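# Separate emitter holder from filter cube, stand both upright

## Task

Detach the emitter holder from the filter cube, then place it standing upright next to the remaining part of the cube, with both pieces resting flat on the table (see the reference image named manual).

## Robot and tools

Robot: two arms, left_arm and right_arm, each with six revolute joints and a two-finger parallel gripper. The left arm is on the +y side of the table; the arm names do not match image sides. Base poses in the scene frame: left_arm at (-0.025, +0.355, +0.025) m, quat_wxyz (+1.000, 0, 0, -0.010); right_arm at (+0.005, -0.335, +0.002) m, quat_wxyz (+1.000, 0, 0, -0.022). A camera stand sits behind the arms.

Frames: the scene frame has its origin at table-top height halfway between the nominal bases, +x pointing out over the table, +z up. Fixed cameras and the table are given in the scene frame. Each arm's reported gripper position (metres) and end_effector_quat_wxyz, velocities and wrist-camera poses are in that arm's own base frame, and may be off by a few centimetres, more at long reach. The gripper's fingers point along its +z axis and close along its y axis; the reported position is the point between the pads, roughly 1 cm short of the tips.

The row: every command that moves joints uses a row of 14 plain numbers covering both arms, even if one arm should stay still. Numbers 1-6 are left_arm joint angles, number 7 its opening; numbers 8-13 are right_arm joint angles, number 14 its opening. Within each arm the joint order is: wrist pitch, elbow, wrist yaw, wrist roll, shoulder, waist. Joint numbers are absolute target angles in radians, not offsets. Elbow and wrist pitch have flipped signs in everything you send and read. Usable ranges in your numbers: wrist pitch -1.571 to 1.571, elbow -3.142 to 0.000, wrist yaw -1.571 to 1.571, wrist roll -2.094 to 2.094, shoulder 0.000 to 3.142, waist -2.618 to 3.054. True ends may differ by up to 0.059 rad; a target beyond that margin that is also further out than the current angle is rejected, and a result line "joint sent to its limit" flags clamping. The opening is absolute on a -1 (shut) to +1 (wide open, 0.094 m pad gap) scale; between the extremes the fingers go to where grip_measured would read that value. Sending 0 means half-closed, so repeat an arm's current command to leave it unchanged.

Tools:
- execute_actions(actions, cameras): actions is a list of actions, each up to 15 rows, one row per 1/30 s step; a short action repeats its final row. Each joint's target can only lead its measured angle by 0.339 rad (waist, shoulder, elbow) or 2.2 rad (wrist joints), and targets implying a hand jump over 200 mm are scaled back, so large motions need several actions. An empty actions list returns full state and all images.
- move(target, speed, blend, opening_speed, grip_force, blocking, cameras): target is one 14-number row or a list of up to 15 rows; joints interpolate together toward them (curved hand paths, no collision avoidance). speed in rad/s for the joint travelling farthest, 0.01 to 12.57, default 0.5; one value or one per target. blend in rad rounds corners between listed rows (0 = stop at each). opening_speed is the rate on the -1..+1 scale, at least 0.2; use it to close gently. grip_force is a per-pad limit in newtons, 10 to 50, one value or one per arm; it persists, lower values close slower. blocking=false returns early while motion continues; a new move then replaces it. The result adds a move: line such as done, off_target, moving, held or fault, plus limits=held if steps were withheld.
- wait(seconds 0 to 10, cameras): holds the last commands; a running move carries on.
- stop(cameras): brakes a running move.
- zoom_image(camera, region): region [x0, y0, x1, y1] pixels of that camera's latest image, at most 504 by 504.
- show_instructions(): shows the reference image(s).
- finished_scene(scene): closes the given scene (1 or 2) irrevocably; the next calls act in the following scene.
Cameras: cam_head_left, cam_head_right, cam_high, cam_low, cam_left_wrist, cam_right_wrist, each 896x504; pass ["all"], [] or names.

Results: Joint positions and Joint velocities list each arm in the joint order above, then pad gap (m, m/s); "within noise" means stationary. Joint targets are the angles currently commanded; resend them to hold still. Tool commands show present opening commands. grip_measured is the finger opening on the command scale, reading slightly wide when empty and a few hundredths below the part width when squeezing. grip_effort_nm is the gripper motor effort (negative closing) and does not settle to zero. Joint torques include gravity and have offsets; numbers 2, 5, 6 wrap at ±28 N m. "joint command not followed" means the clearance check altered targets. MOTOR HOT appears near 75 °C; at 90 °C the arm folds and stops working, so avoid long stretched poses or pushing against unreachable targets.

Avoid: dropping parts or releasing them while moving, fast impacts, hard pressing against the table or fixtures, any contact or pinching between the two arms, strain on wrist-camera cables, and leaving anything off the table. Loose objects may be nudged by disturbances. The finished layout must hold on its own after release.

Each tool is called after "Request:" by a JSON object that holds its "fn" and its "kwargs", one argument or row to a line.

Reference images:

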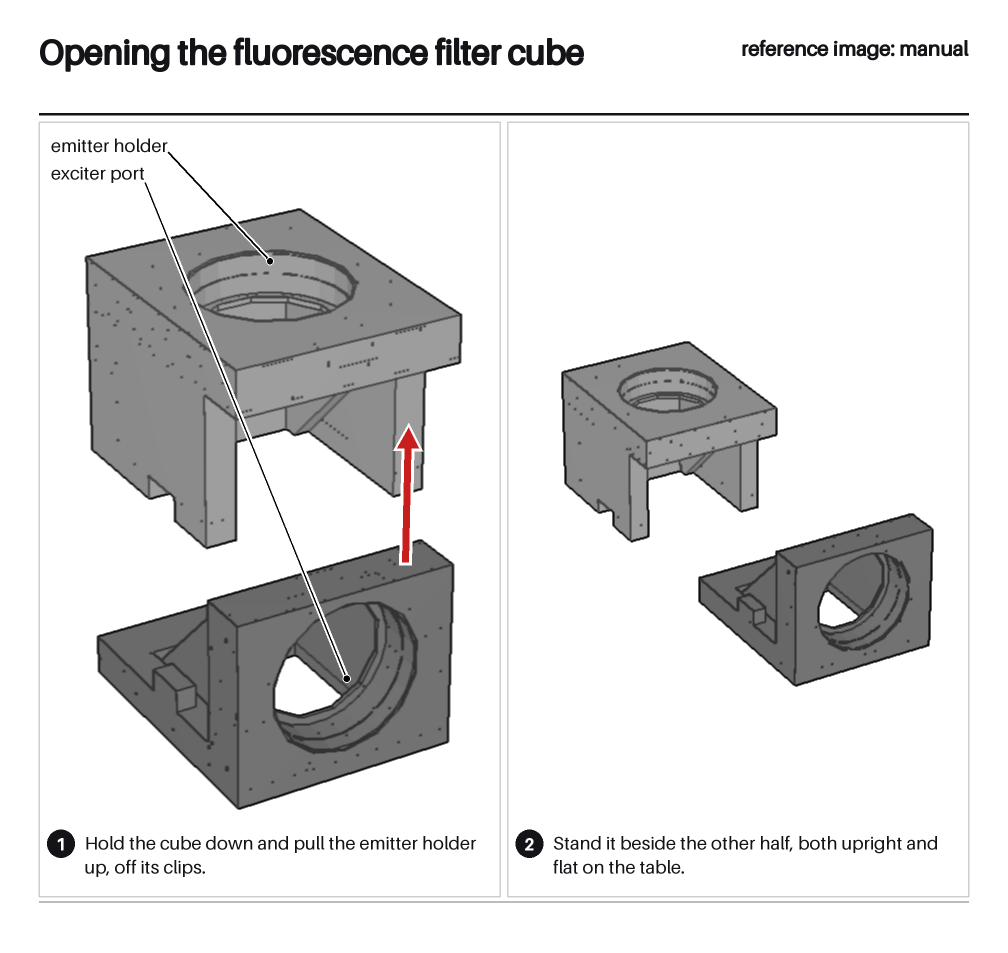

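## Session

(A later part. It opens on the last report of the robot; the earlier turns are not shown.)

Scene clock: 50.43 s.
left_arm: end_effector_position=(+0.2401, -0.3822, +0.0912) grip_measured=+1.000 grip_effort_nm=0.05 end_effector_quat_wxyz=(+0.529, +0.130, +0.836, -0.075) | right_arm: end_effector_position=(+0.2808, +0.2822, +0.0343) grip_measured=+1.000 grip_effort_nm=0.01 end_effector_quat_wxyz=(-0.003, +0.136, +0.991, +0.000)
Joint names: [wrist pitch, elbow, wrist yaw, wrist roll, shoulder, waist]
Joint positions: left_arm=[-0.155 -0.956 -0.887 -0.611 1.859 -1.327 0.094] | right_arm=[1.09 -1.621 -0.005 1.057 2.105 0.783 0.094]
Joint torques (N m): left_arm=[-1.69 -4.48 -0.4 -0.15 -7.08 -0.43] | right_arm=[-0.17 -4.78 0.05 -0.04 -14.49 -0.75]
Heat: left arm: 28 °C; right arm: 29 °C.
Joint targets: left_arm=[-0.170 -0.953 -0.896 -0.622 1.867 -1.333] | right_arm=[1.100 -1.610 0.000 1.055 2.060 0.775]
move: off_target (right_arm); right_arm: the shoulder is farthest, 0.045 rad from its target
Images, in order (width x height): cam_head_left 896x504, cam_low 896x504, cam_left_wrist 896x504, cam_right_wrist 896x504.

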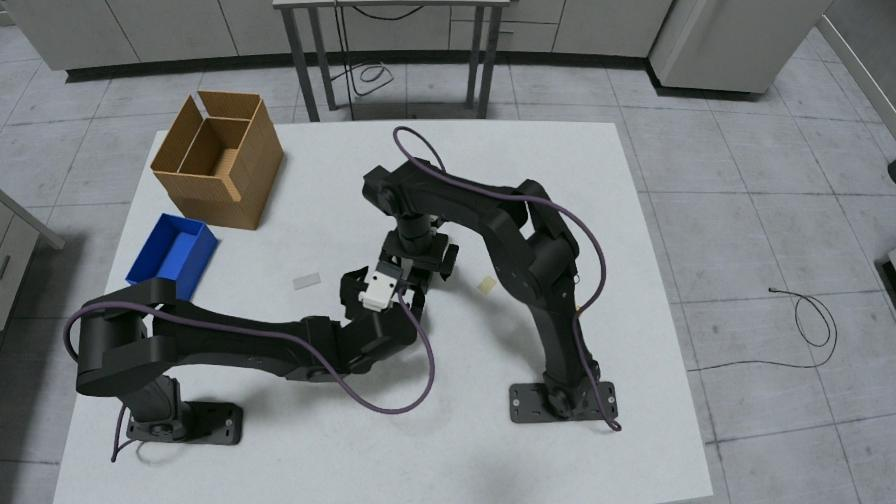

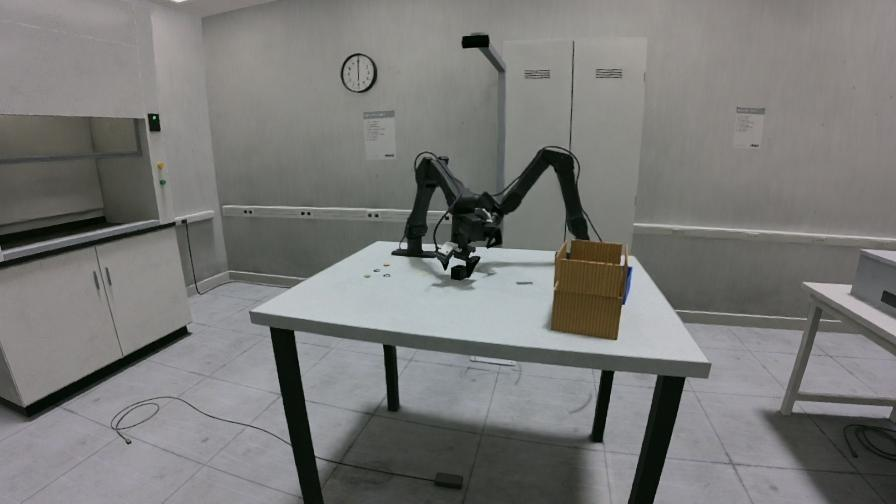

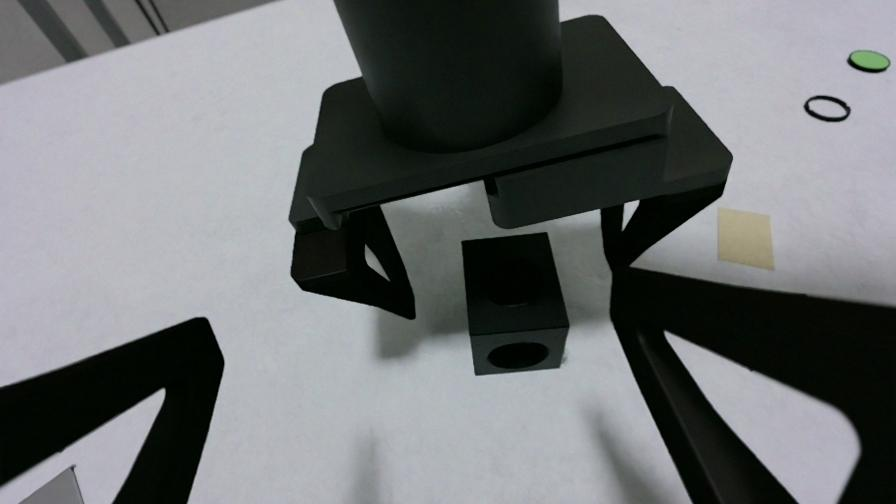

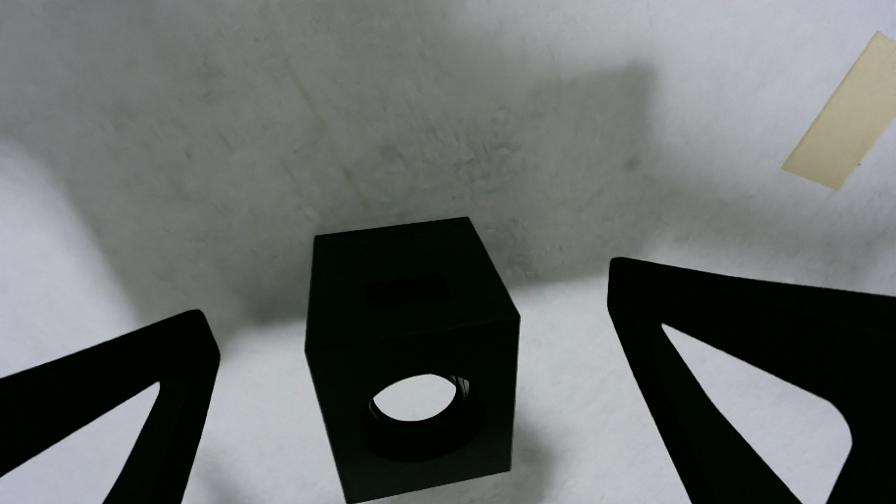

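Request:
{"fn": "move", "kwargs": {
  "target": [-0.037,-1.105,-0.948,-0.708,1.953,-1.406,1,1.1,-1.61,0,1.055,2.06,0.775,1],
  "speed": 0.5,
  "cameras": ["cam_low","cam_left_wrist","cam_head_left"]
}}

Request:
{"fn": "zoom_image", "kwargs": {
  "camera": "cam_low",
  "region": [400, 210, 520, 300]
}}

Request:
{"fn": "zoom_image", "kwargs": {
  "camera": "cam_head_left",
  "region": [330, 220, 470, 340]
}}

Scene clock: 57.03 s.
left_arm: end_effector_position=(+0.2172, -0.4144, +0.0950) grip_measured=+1.000 grip_effort_nm=0.05 end_effector_quat_wxyz=(+0.529, +0.127, +0.835, -0.087) | right_arm: end_effector_position=(+0.2808, +0.2822, +0.0343) grip_measured=+1.000 grip_effort_nm=0.01 end_effector_quat_wxyz=(-0.003, +0.136, +0.991, +0.000)
Joint names: [wrist pitch, elbow, wrist yaw, wrist roll, shoulder, waist]
Joint positions: left_arm=[-0.052 -1.083 -0.932 -0.696 1.93 -1.405 0.094] | right_arm=[1.09 -1.621 -0.005 1.057 2.105 0.783 0.094]
Joint torques (N m): left_arm=[-1.35 -6.48 -0.5 -0.17 -6.83 -0.08] | right_arm=[-0.17 -4.75 0.05 -0.04 -14.49 -0.8]
Heat: left arm: 28 °C; right arm: 29 °C.
Joint targets: left_arm=[-0.037 -1.105 -0.948 -0.708 1.953 -1.406] | right_arm=[1.100 -1.610 0.000 1.055 2.060 0.775]
move: off_target (right_arm); right_arm: the shoulder is farthest, 0.045 rad from its target
Images, in order (width x height): cam_head_left 896x504, cam_low 896x504, cam_left_wrist 896x504.

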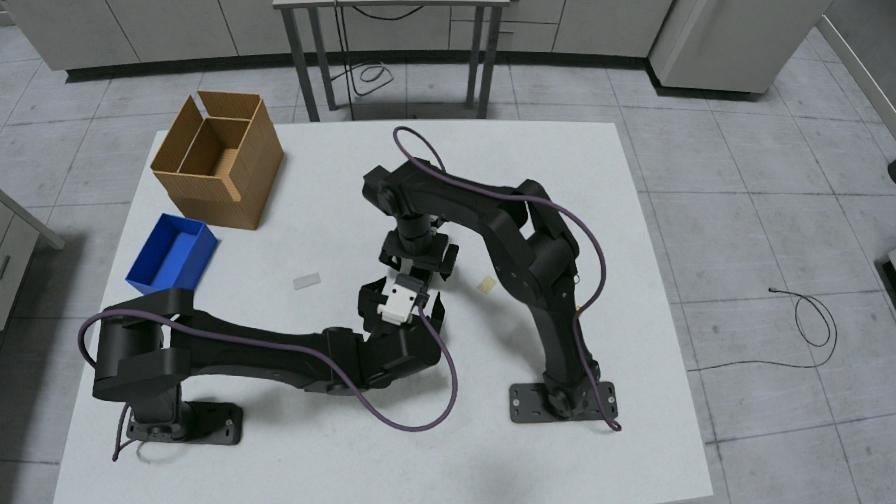

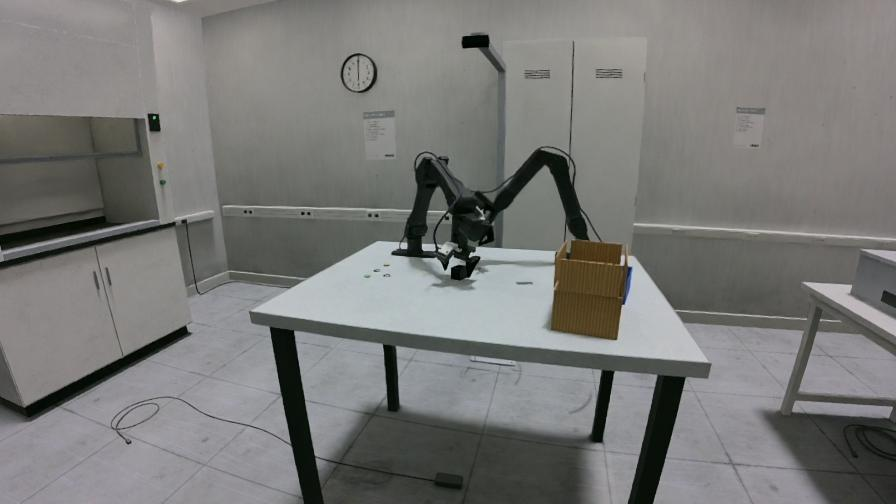

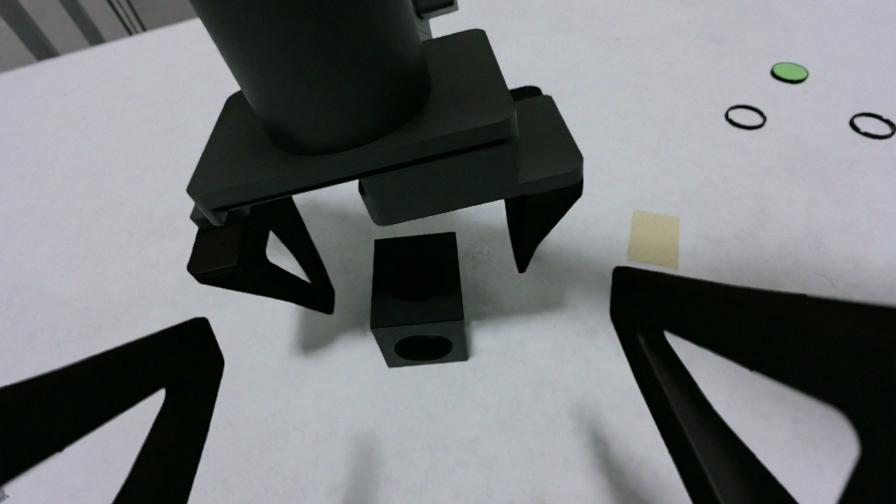

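Scaled by 4.200 from the camera's 896x504 image, which has a finer 1280x720 frame.

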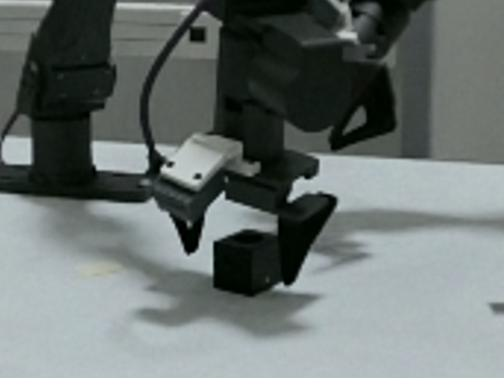

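Scaled by 3.600 from the camera's 896x504 image, which has a finer 1280x720 frame.

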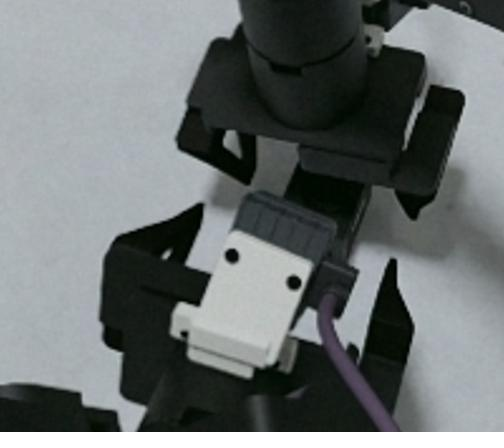

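Request:
{"fn": "move", "kwargs": {
  "target": [-0.375,-1.065,-0.905,-0.63,2.19,-1.367,1,1.1,-1.61,0,1.055,2.06,0.775,1],
  "speed": 0.3,
  "cameras": ["cam_low","cam_left_wrist","cam_head_left"]
}}

Request:
{"fn": "zoom_image", "kwargs": {
  "camera": "cam_low",
  "region": [400, 210, 520, 300]
}}

Request:
{"fn": "zoom_image", "kwargs": {
  "camera": "cam_head_left",
  "region": [330, 220, 470, 340]
}}

Scene clock: 60.17 s.
left_arm: end_effector_position=(+0.2315, -0.4315, +0.0234) grip_measured=+1.000 grip_effort_nm=0.05 end_effector_quat_wxyz=(+0.532, +0.134, +0.831, -0.092) | right_arm: end_effector_position=(+0.2808, +0.2822, +0.0343) grip_measured=+1.000 grip_effort_nm=0.01 end_effector_quat_wxyz=(-0.003, +0.136, +0.991, +0.000)
Joint names: [wrist pitch, elbow, wrist yaw, wrist roll, shoulder, waist]
Joint positions: left_arm=[-0.36 -1.072 -0.903 -0.633 2.17 -1.374 0.094] | right_arm=[1.09 -1.621 -0.005 1.057 2.105 0.783 0.094]
Joint torques (N m): left_arm=[-1.65 -3.58 -0.33 0.01 -8.05 0.57] | right_arm=[-0.17 -4.77 0.04 -0.02 -14.43 -0.73]
Heat: left arm: 28 °C; right arm: 29 °C.
Joint targets: left_arm=[-0.375 -1.065 -0.905 -0.630 2.190 -1.367] | right_arm=[1.100 -1.610 0.000 1.055 2.060 0.775]
move: off_target (right_arm); right_arm: the shoulder is farthest, 0.045 rad from its target
Images, in order (width x height): cam_head_left 896x504, cam_low 896x504, cam_left_wrist 896x504.

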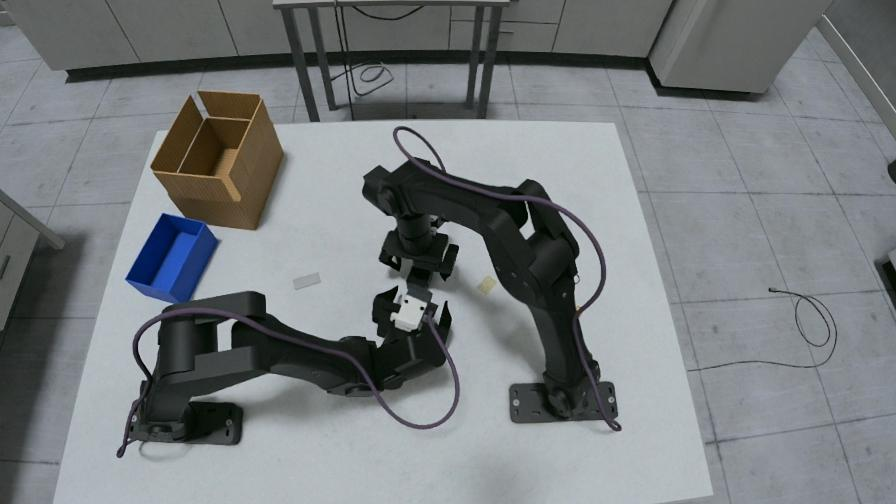

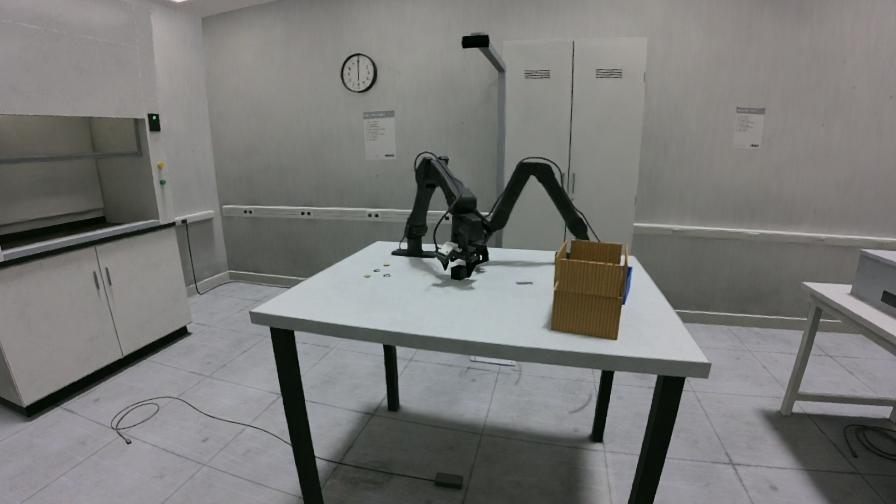

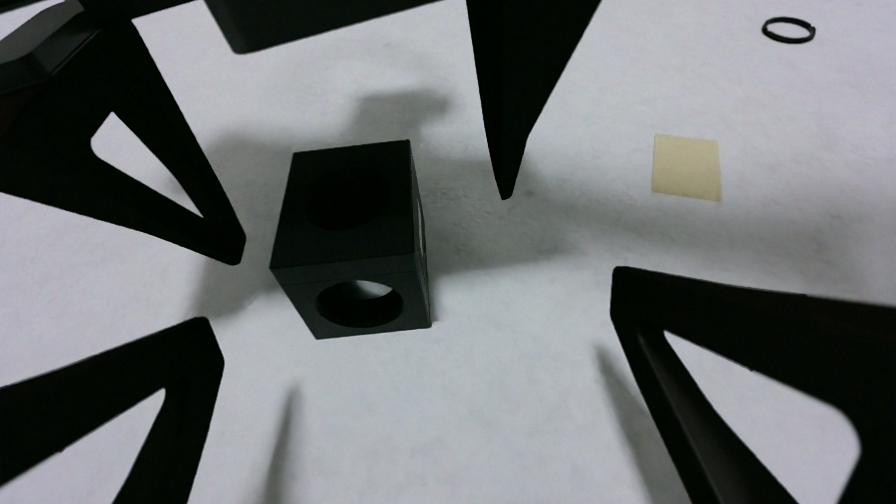

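Scaled by 4.200 from the camera's 896x504 image, which has a finer 1280x720 frame.

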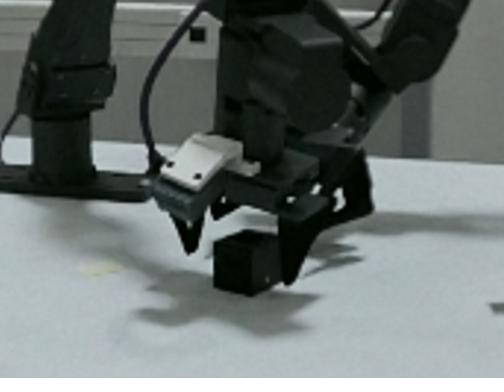

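Scaled by 3.600 from the camera's 896x504 image, which has a finer 1280x720 frame.

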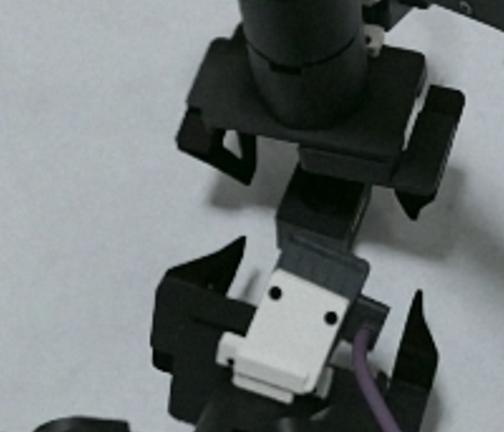

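Request:
{"fn": "move", "kwargs": {
  "target": [-0.505,-1.012,-0.865,-0.578,2.238,-1.314,1,1.12,-1.67,0,1.04,2.12,0.76,1],
  "speed": 0.3,
  "cameras": ["cam_low","cam_left_wrist","cam_right_wrist"]
}}

Request:
{"fn": "zoom_image", "kwargs": {
  "camera": "cam_low",
  "region": [400, 210, 520, 300]
}}

Scene clock: 63.57 s.
left_arm: end_effector_position=(+0.2506, -0.4168, +0.0012) grip_measured=+1.000 grip_effort_nm=0.05 end_effector_quat_wxyz=(+0.530, +0.134, +0.833, -0.087) | right_arm: end_effector_position=(+0.2910, +0.2836, +0.0409) grip_measured=+1.000 grip_effort_nm=0.01 end_effector_quat_wxyz=(+0.005, +0.137, +0.991, +0.010)
Joint names: [wrist pitch, elbow, wrist yaw, wrist roll, shoulder, waist]
Joint positions: left_arm=[-0.49 -1.019 -0.864 -0.581 2.217 -1.318 0.094] | right_arm=[1.09 -1.648 -0.005 1.043 2.105 0.768 0.094]
Joint torques (N m): left_arm=[-1.7 -3.18 -0.32 -0.02 -7.88 0.31] | right_arm=[-0.03 -8.02 0.03 -0.05 -9.55 -0.76]
Heat: left arm: 27 °C; right arm: 29 °C.
Joint targets: left_arm=[-0.505 -1.012 -0.865 -0.578 2.238 -1.314] | right_arm=[1.120 -1.670 0.000 1.040 2.120 0.760]
move: done
Images, in order (width x height): cam_low 896x504, cam_left_wrist 896x504, cam_right_wrist 896x504.

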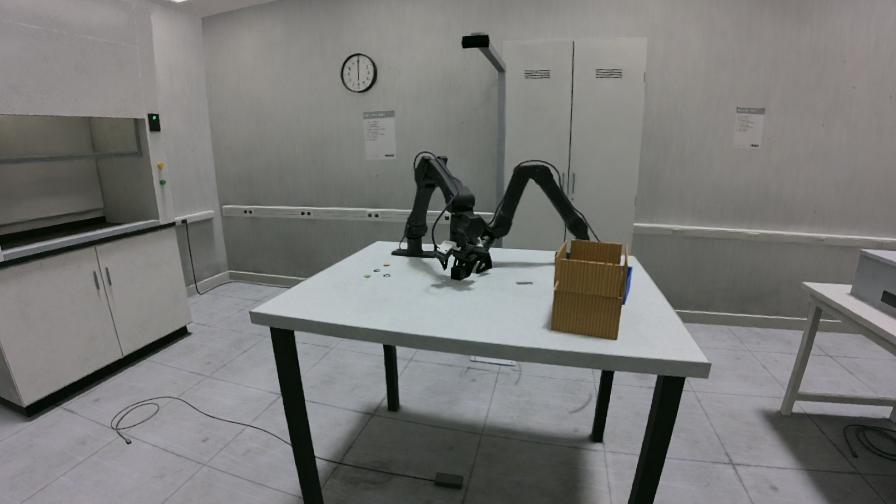

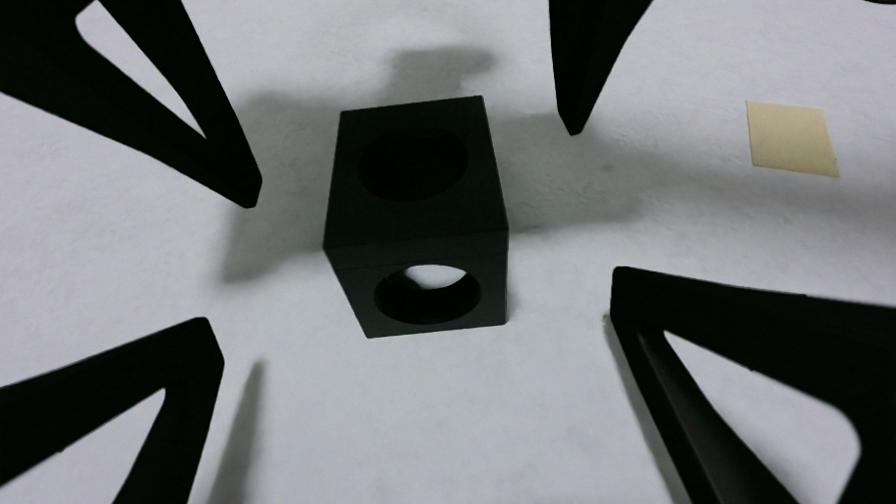

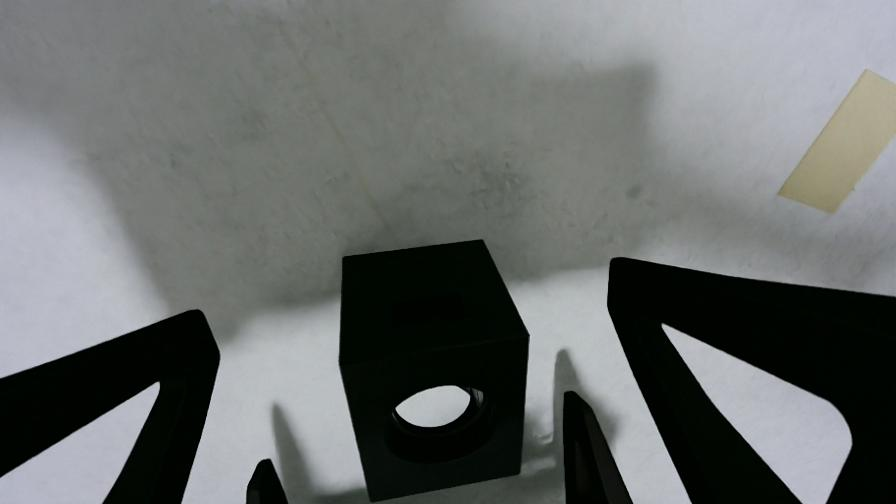

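Scaled by 4.200 from the camera's 896x504 image, which has a finer 1280x720 frame.

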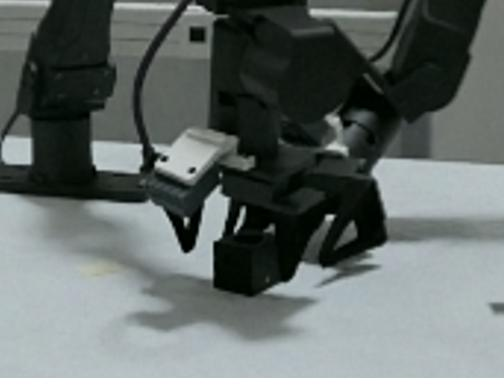

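Request:
{"fn": "move", "kwargs": {
  "target": [-0.528,-1.047,-0.832,-0.535,2.254,-1.272,1,1.12,-1.632,0,1.04,2.12,0.76,1],
  "speed": 0.2,
  "cameras": ["cam_low","cam_left_wrist","cam_right_wrist"]
}}

Request:
{"fn": "zoom_image", "kwargs": {
  "camera": "cam_low",
  "region": [400, 210, 520, 300]
}}

Scene clock: 66.10 s.
left_arm: end_effector_position=(+0.2663, -0.4145, -0.0014) grip_measured=+1.000 grip_effort_nm=0.05 end_effector_quat_wxyz=(+0.529, +0.137, +0.834, -0.082) | right_arm: end_effector_position=(+0.2898, +0.2825, +0.0396) grip_measured=+1.000 grip_effort_nm=0.01 end_effector_quat_wxyz=(+0.004, +0.137, +0.991, +0.008)
Joint names: [wrist pitch, elbow, wrist yaw, wrist roll, shoulder, waist]
Joint positions: left_arm=[-0.513 -1.028 -0.832 -0.538 2.23 -1.276 0.094] | right_arm=[1.09 -1.643 -0.005 1.043 2.105 0.768 0.094]
Joint torques (N m): left_arm=[-1.74 -5.26 -0.33 -0.01 -7.79 0.35] | right_arm=[-0.02 -4.85 0.05 -0.05 -9.55 -0.8]
Heat: left arm: 27 °C; right arm: 28 °C.
Joint targets: left_arm=[-0.528 -1.047 -0.832 -0.535 2.254 -1.272] | right_arm=[1.120 -1.632 0.000 1.040 2.120 0.760]
move: done
Images, in order (width x height): cam_low 896x504, cam_left_wrist 896x504, cam_right_wrist 896x504.

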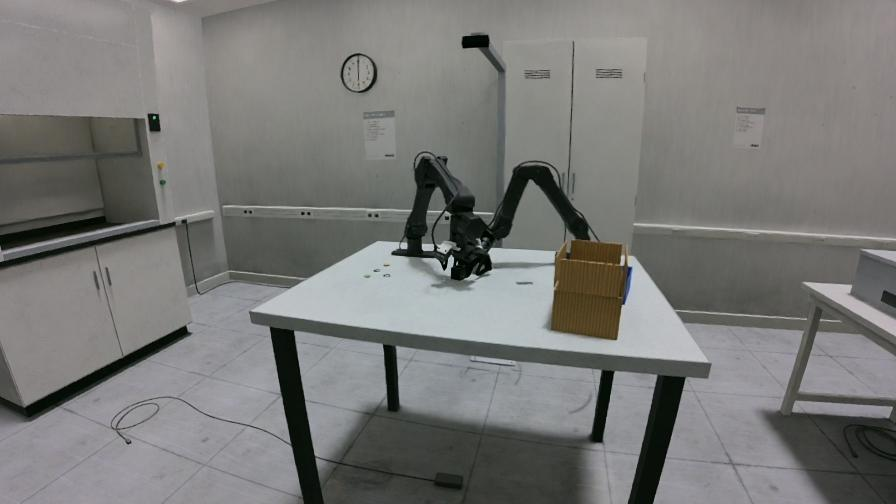

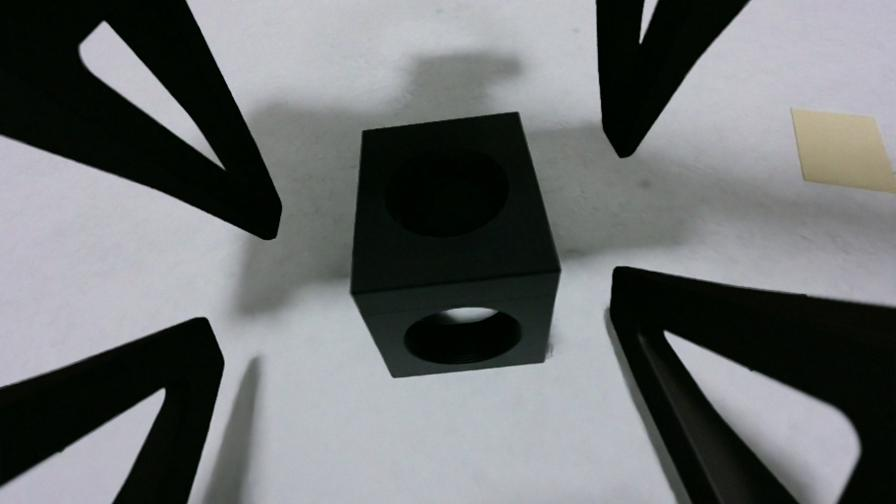

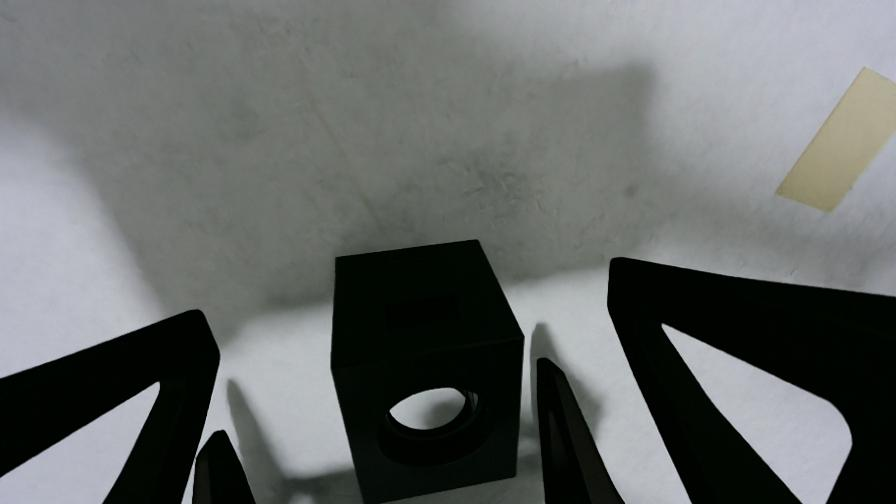

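Scaled by 4.200 from the camera's 896x504 image, which has a finer 1280x720 frame.

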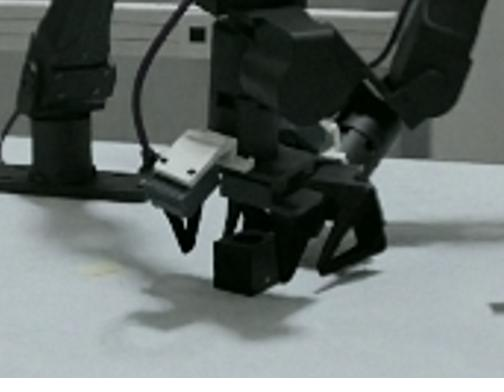

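Request:
{"fn": "execute_actions", "kwargs": {
  "actions": [],
  "cameras": ["cam_head_right","cam_head_left","cam_right_wrist"]
}}

Request:
{"fn": "zoom_image", "kwargs": {
  "camera": "cam_head_right",
  "region": [370, 240, 470, 330]
}}

Request:
{"fn": "zoom_image", "kwargs": {
  "camera": "cam_head_left",
  "region": [370, 240, 470, 330]
}}

Request:
{"fn": "zoom_image", "kwargs": {
  "camera": "cam_right_wrist",
  "region": [150, 200, 650, 504]
}}

Scene clock: 67.83 s.
left_arm: end_effector_position=(+0.2663, -0.4146, -0.0013) grip_measured=+1.000 grip_effort_nm=0.05 end_effector_quat_wxyz=(+0.528, +0.138, +0.834, -0.082) | right_arm: end_effector_position=(+0.2898, +0.2825, +0.0396) grip_measured=+1.000 grip_effort_nm=0.01 end_effector_quat_wxyz=(+0.004, +0.137, +0.991, +0.008)
Joint names: [wrist pitch, elbow, wrist yaw, wrist roll, shoulder, waist]
Joint positions: left_arm=[-0.513 -1.028 -0.832 -0.538 2.23 -1.276 0.094] | right_arm=[1.09 -1.643 -0.005 1.043 2.105 0.768 0.094]
Joint velocities: within noise
Joint torques (N m): left_arm=[-1.76 -5.22 -0.3 -0.01 -7.8 0.35] | right_arm=[-0.02 -4.86 0.04 -0.06 -9.59 -0.73]
Heat: left arm: 27 °C; right arm: 28 °C.
Joint targets: left_arm=[-0.528 -1.047 -0.832 -0.535 2.254 -1.272] | right_arm=[1.120 -1.632 0.000 1.040 2.120 0.760]
Tool commands: left_gripper/opening=+1.0 right_gripper/opening=+1.0
Images, in order (width x height): cam_head_left 896x504, cam_head_right 896x504, cam_right_wrist 896x504.

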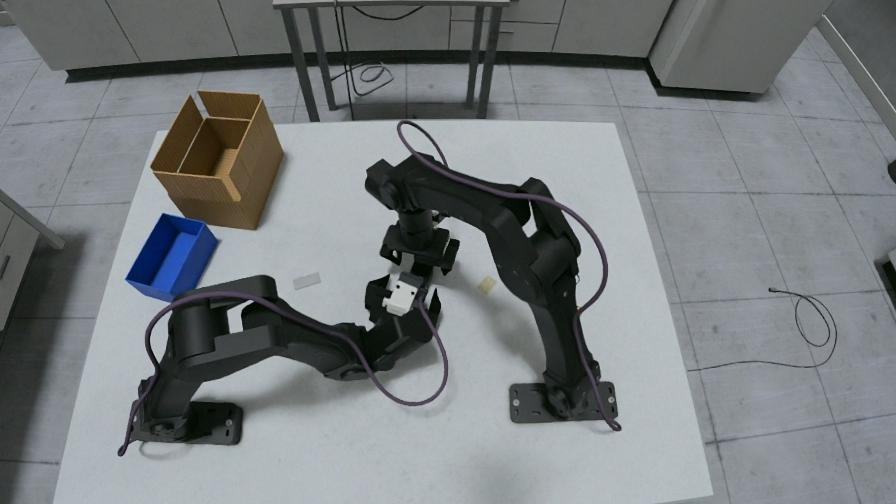

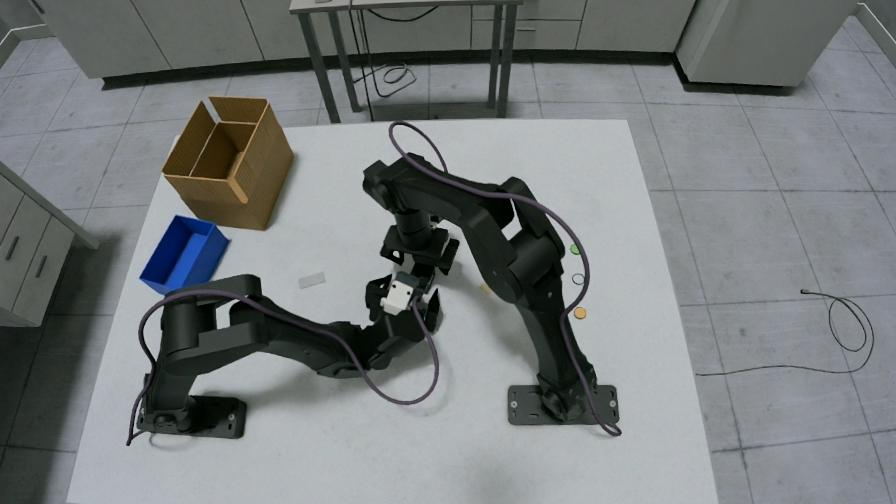

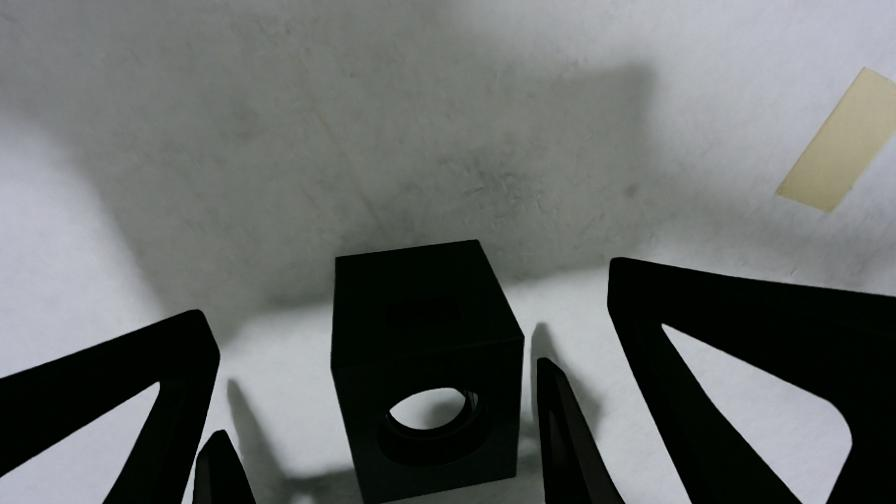

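Scaled by 5.040 from the camera's 896x504 image, which has a finer 1280x720 frame.

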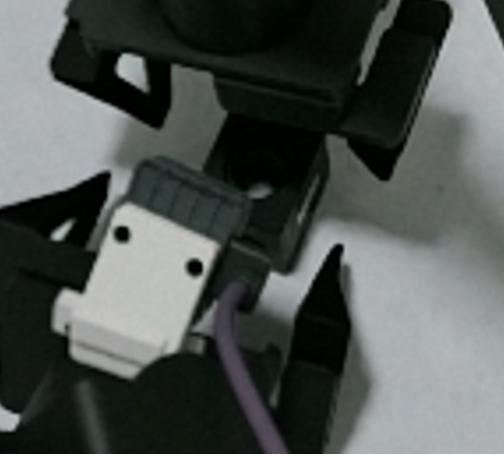

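Scaled by 5.040 from the camera's 896x504 image, which has a finer 1280x720 frame.

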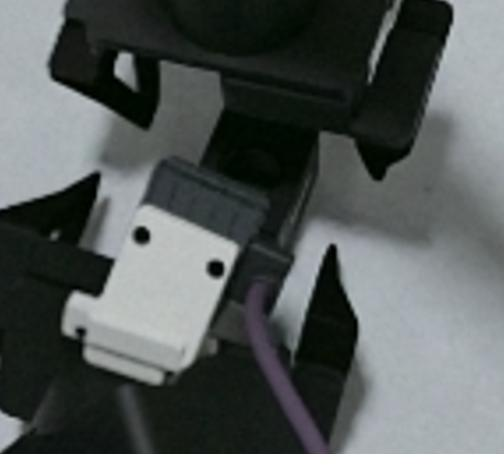

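Scaled by 1.008 from the camera's 896x504 image, which has a finer 1280x720 frame.

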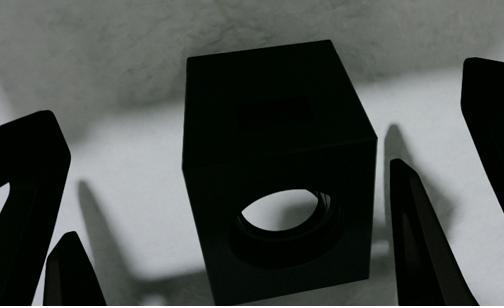

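Request:
{"fn": "move", "kwargs": {
  "target": [-0.499,-1.07,-0.842,-0.54,2.252,-1.284,1,1.12,-1.632,0,1.04,2.12,0.76,1],
  "speed": 0.2,
  "cameras": ["cam_left_wrist","cam_right_wrist"]
}}

Scene clock: 69.90 s.
left_arm: end_effector_position=(+0.2684, -0.4217, +0.0054) grip_measured=+1.000 grip_effort_nm=0.05 end_effector_quat_wxyz=(+0.533, +0.132, +0.831, -0.091) | right_arm: end_effector_position=(+0.2898, +0.2825, +0.0396) grip_measured=+1.000 grip_effort_nm=0.01 end_effector_quat_wxyz=(+0.004, +0.137, +0.991, +0.008)
Joint names: [wrist pitch, elbow, wrist yaw, wrist roll, shoulder, waist]
Joint positions: left_arm=[-0.513 -1.051 -0.832 -0.538 2.23 -1.276 0.094] | right_arm=[1.09 -1.643 -0.005 1.043 2.105 0.768 0.094]
Joint torques (N m): left_arm=[-1.48 -5.29 -0.37 -0.08 -8.01 -0.62] | right_arm=[-0.02 -4.77 0.05 -0.03 -9.61 -0.75]
Heat: left arm: 27 °C; right arm: 28 °C.
Joint targets: left_arm=[-0.499 -1.070 -0.842 -0.540 2.252 -1.284] | right_arm=[1.120 -1.632 0.000 1.040 2.120 0.760]
move: done
Images, in order (width x height): cam_left_wrist 896x504, cam_right_wrist 896x504.

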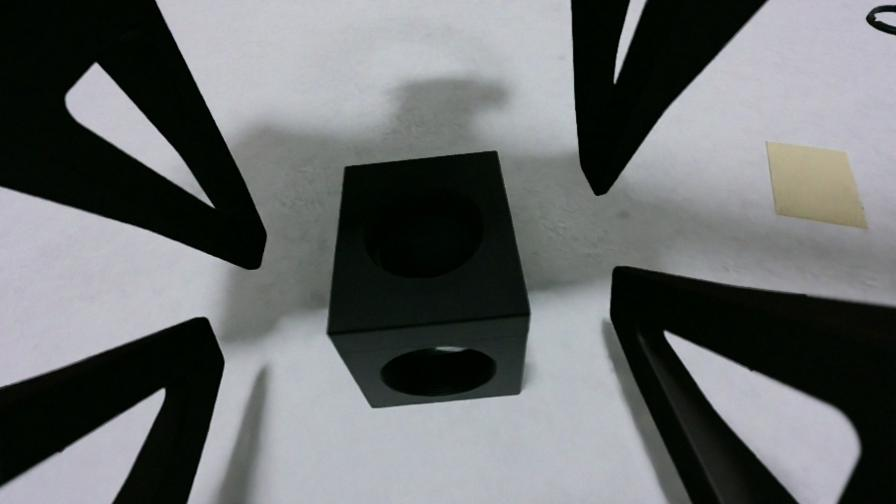

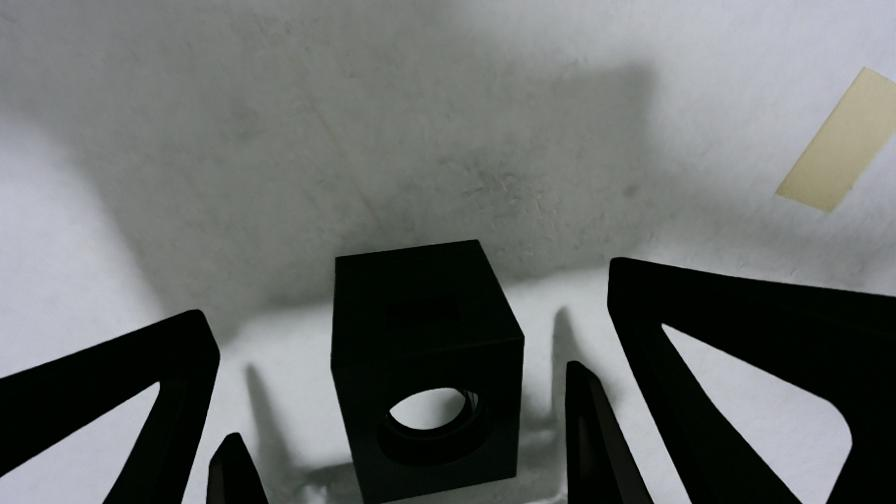

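Request:
{"fn": "move", "kwargs": {
  "target": [-0.512,-1.053,-0.855,-0.548,2.258,-1.298,1,1.12,-1.632,0,1.04,2.12,0.76,1],
  "speed": 0.2,
  "cameras": ["cam_left_wrist"]
}}

Request:
{"fn": "move", "kwargs": {
  "target": [-0.512,-1.053,-0.855,-0.548,2.258,-1.298,1,1.12,-1.632,0,1.04,2.12,0.76,-1],
  "speed": 0.2,
  "opening_speed": 1.0,
  "grip_force": [50,40],
  "cameras": ["cam_left_wrist","cam_right_wrist"]
}}

Scene clock: 72.03 s.
left_arm: end_effector_position=(+0.2627, -0.4245, +0.0063) grip_measured=+1.000 grip_effort_nm=0.05 end_effector_quat_wxyz=(+0.535, +0.136, +0.829, -0.092) | right_arm: end_effector_position=(+0.2898, +0.2825, +0.0396) grip_measured=+1.000 grip_effort_nm=0.01 end_effector_quat_wxyz=(+0.004, +0.137, +0.991, +0.008)
Joint names: [wrist pitch, elbow, wrist yaw, wrist roll, shoulder, waist]
Joint positions: left_arm=[-0.513 -1.051 -0.842 -0.538 2.23 -1.292 0.094] | right_arm=[1.09 -1.643 -0.005 1.043 2.105 0.768 0.094]
Joint torques (N m): left_arm=[-1.6 -3.92 -0.38 -0.16 -7.64 -0.47] | right_arm=[-0.02 -4.83 0.06 -0.04 -9.52 -0.73]
Heat: left arm: 27 °C; right arm: 28 °C.
Joint targets: left_arm=[-0.512 -1.053 -0.855 -0.548 2.258 -1.298] | right_arm=[1.120 -1.632 0.000 1.040 2.120 0.760]
move: done
Images, in order (width x height): cam_left_wrist 896x504.

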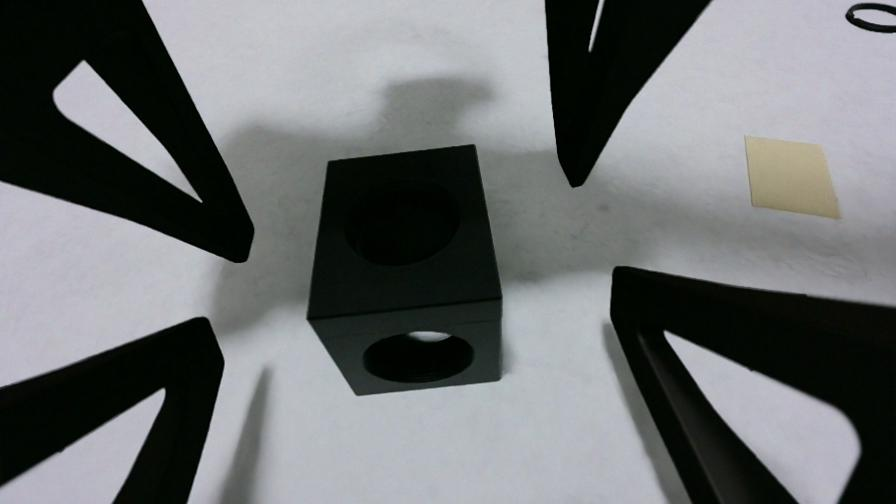

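Scene clock: 74.63 s.
left_arm: end_effector_position=(+0.2627, -0.4244, +0.0063) grip_measured=+1.000 grip_effort_nm=0.05 end_effector_quat_wxyz=(+0.535, +0.136, +0.829, -0.092) | right_arm: end_effector_position=(+0.2891, +0.2818, +0.0395) grip_measured=-0.148 grip_effort_nm=-0.79 end_effector_quat_wxyz=(+0.002, +0.136, +0.991, +0.007)
Joint names: [wrist pitch, elbow, wrist yaw, wrist roll, shoulder, waist]
Joint positions: left_arm=[-0.513 -1.051 -0.842 -0.538 2.23 -1.292 0.094] | right_arm=[1.094 -1.643 -0.005 1.041 2.105 0.768 0.04]
Joint torques (N m): left_arm=[-1.6 -3.97 -0.42 -0.16 -7.68 -0.47] | right_arm=[-0.06 -4.82 0.02 -0.02 -9.58 -0.77]
Heat: left arm: 27 °C; right arm: 27 °C.
Joint targets: left_arm=[-0.512 -1.053 -0.855 -0.548 2.258 -1.298] | right_arm=[1.120 -1.632 0.000 1.040 2.120 0.760]
grip_force (N): 50, 40
move: done
Images, in order (width x height): cam_left_wrist 896x504, cam_right_wrist 896x504.

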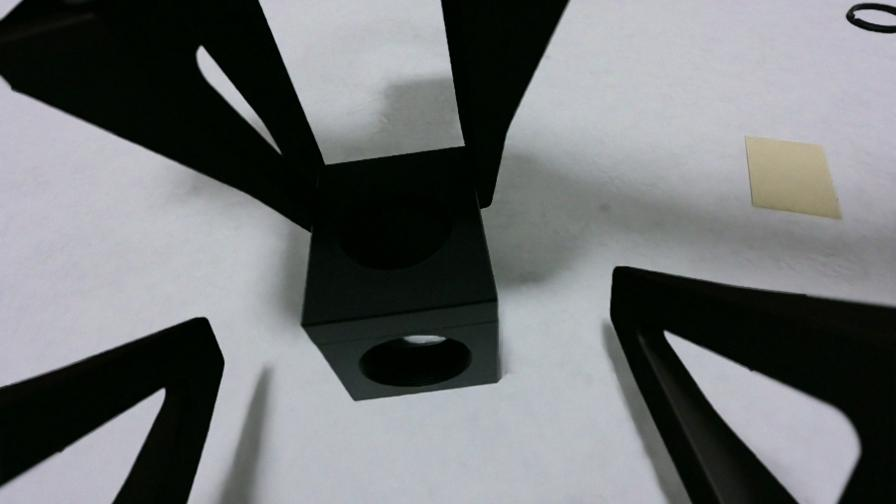

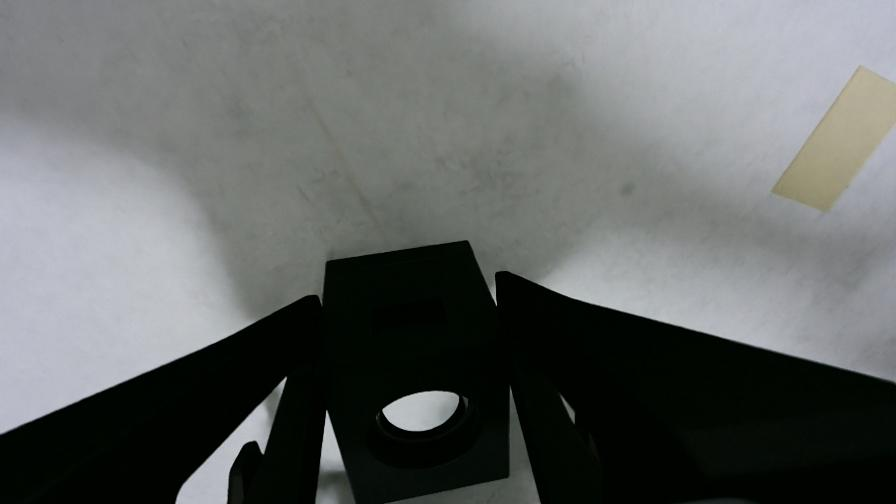

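Request:
{"fn": "move", "kwargs": {
  "target": [-0.512,-1.053,-0.848,-0.548,2.258,-1.277,1,1.12,-1.632,0,1.04,2.12,0.76,-1],
  "speed": 0.1,
  "cameras": ["cam_left_wrist"]
}}

Scene clock: 76.10 s.
left_arm: end_effector_position=(+0.2656, -0.4226, +0.0063) grip_measured=+1.000 grip_effort_nm=0.05 end_effector_quat_wxyz=(+0.535, +0.133, +0.829, -0.090) | right_arm: end_effector_position=(+0.2891, +0.2818, +0.0395) grip_measured=-0.149 grip_effort_nm=-0.84 end_effector_quat_wxyz=(+0.002, +0.136, +0.991, +0.007)
Joint names: [wrist pitch, elbow, wrist yaw, wrist roll, shoulder, waist]
Joint positions: left_arm=[-0.513 -1.051 -0.842 -0.538 2.23 -1.285 0.094] | right_arm=[1.094 -1.643 -0.005 1.041 2.105 0.768 0.04]
Joint torques (N m): left_arm=[-1.6 -3.9 -0.34 -0.15 -7.61 0.68] | right_arm=[-0.05 -4.81 0.03 -0.03 -9.54 -0.72]
Heat: left arm: 27 °C; right arm: 27 °C.
Joint targets: left_arm=[-0.512 -1.053 -0.848 -0.548 2.258 -1.277] | right_arm=[1.120 -1.632 0.000 1.040 2.120 0.760]
grip_force (N): 50, 40
move: done
Images, in order (width x height): cam_left_wrist 896x504.

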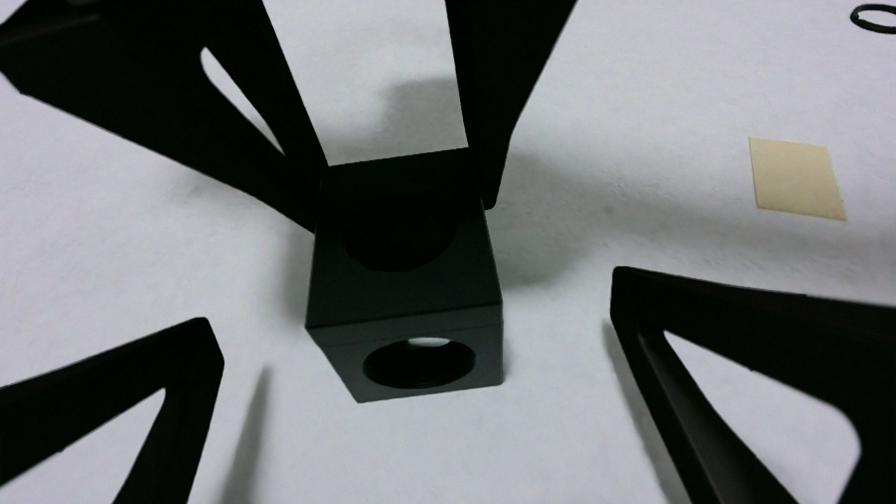

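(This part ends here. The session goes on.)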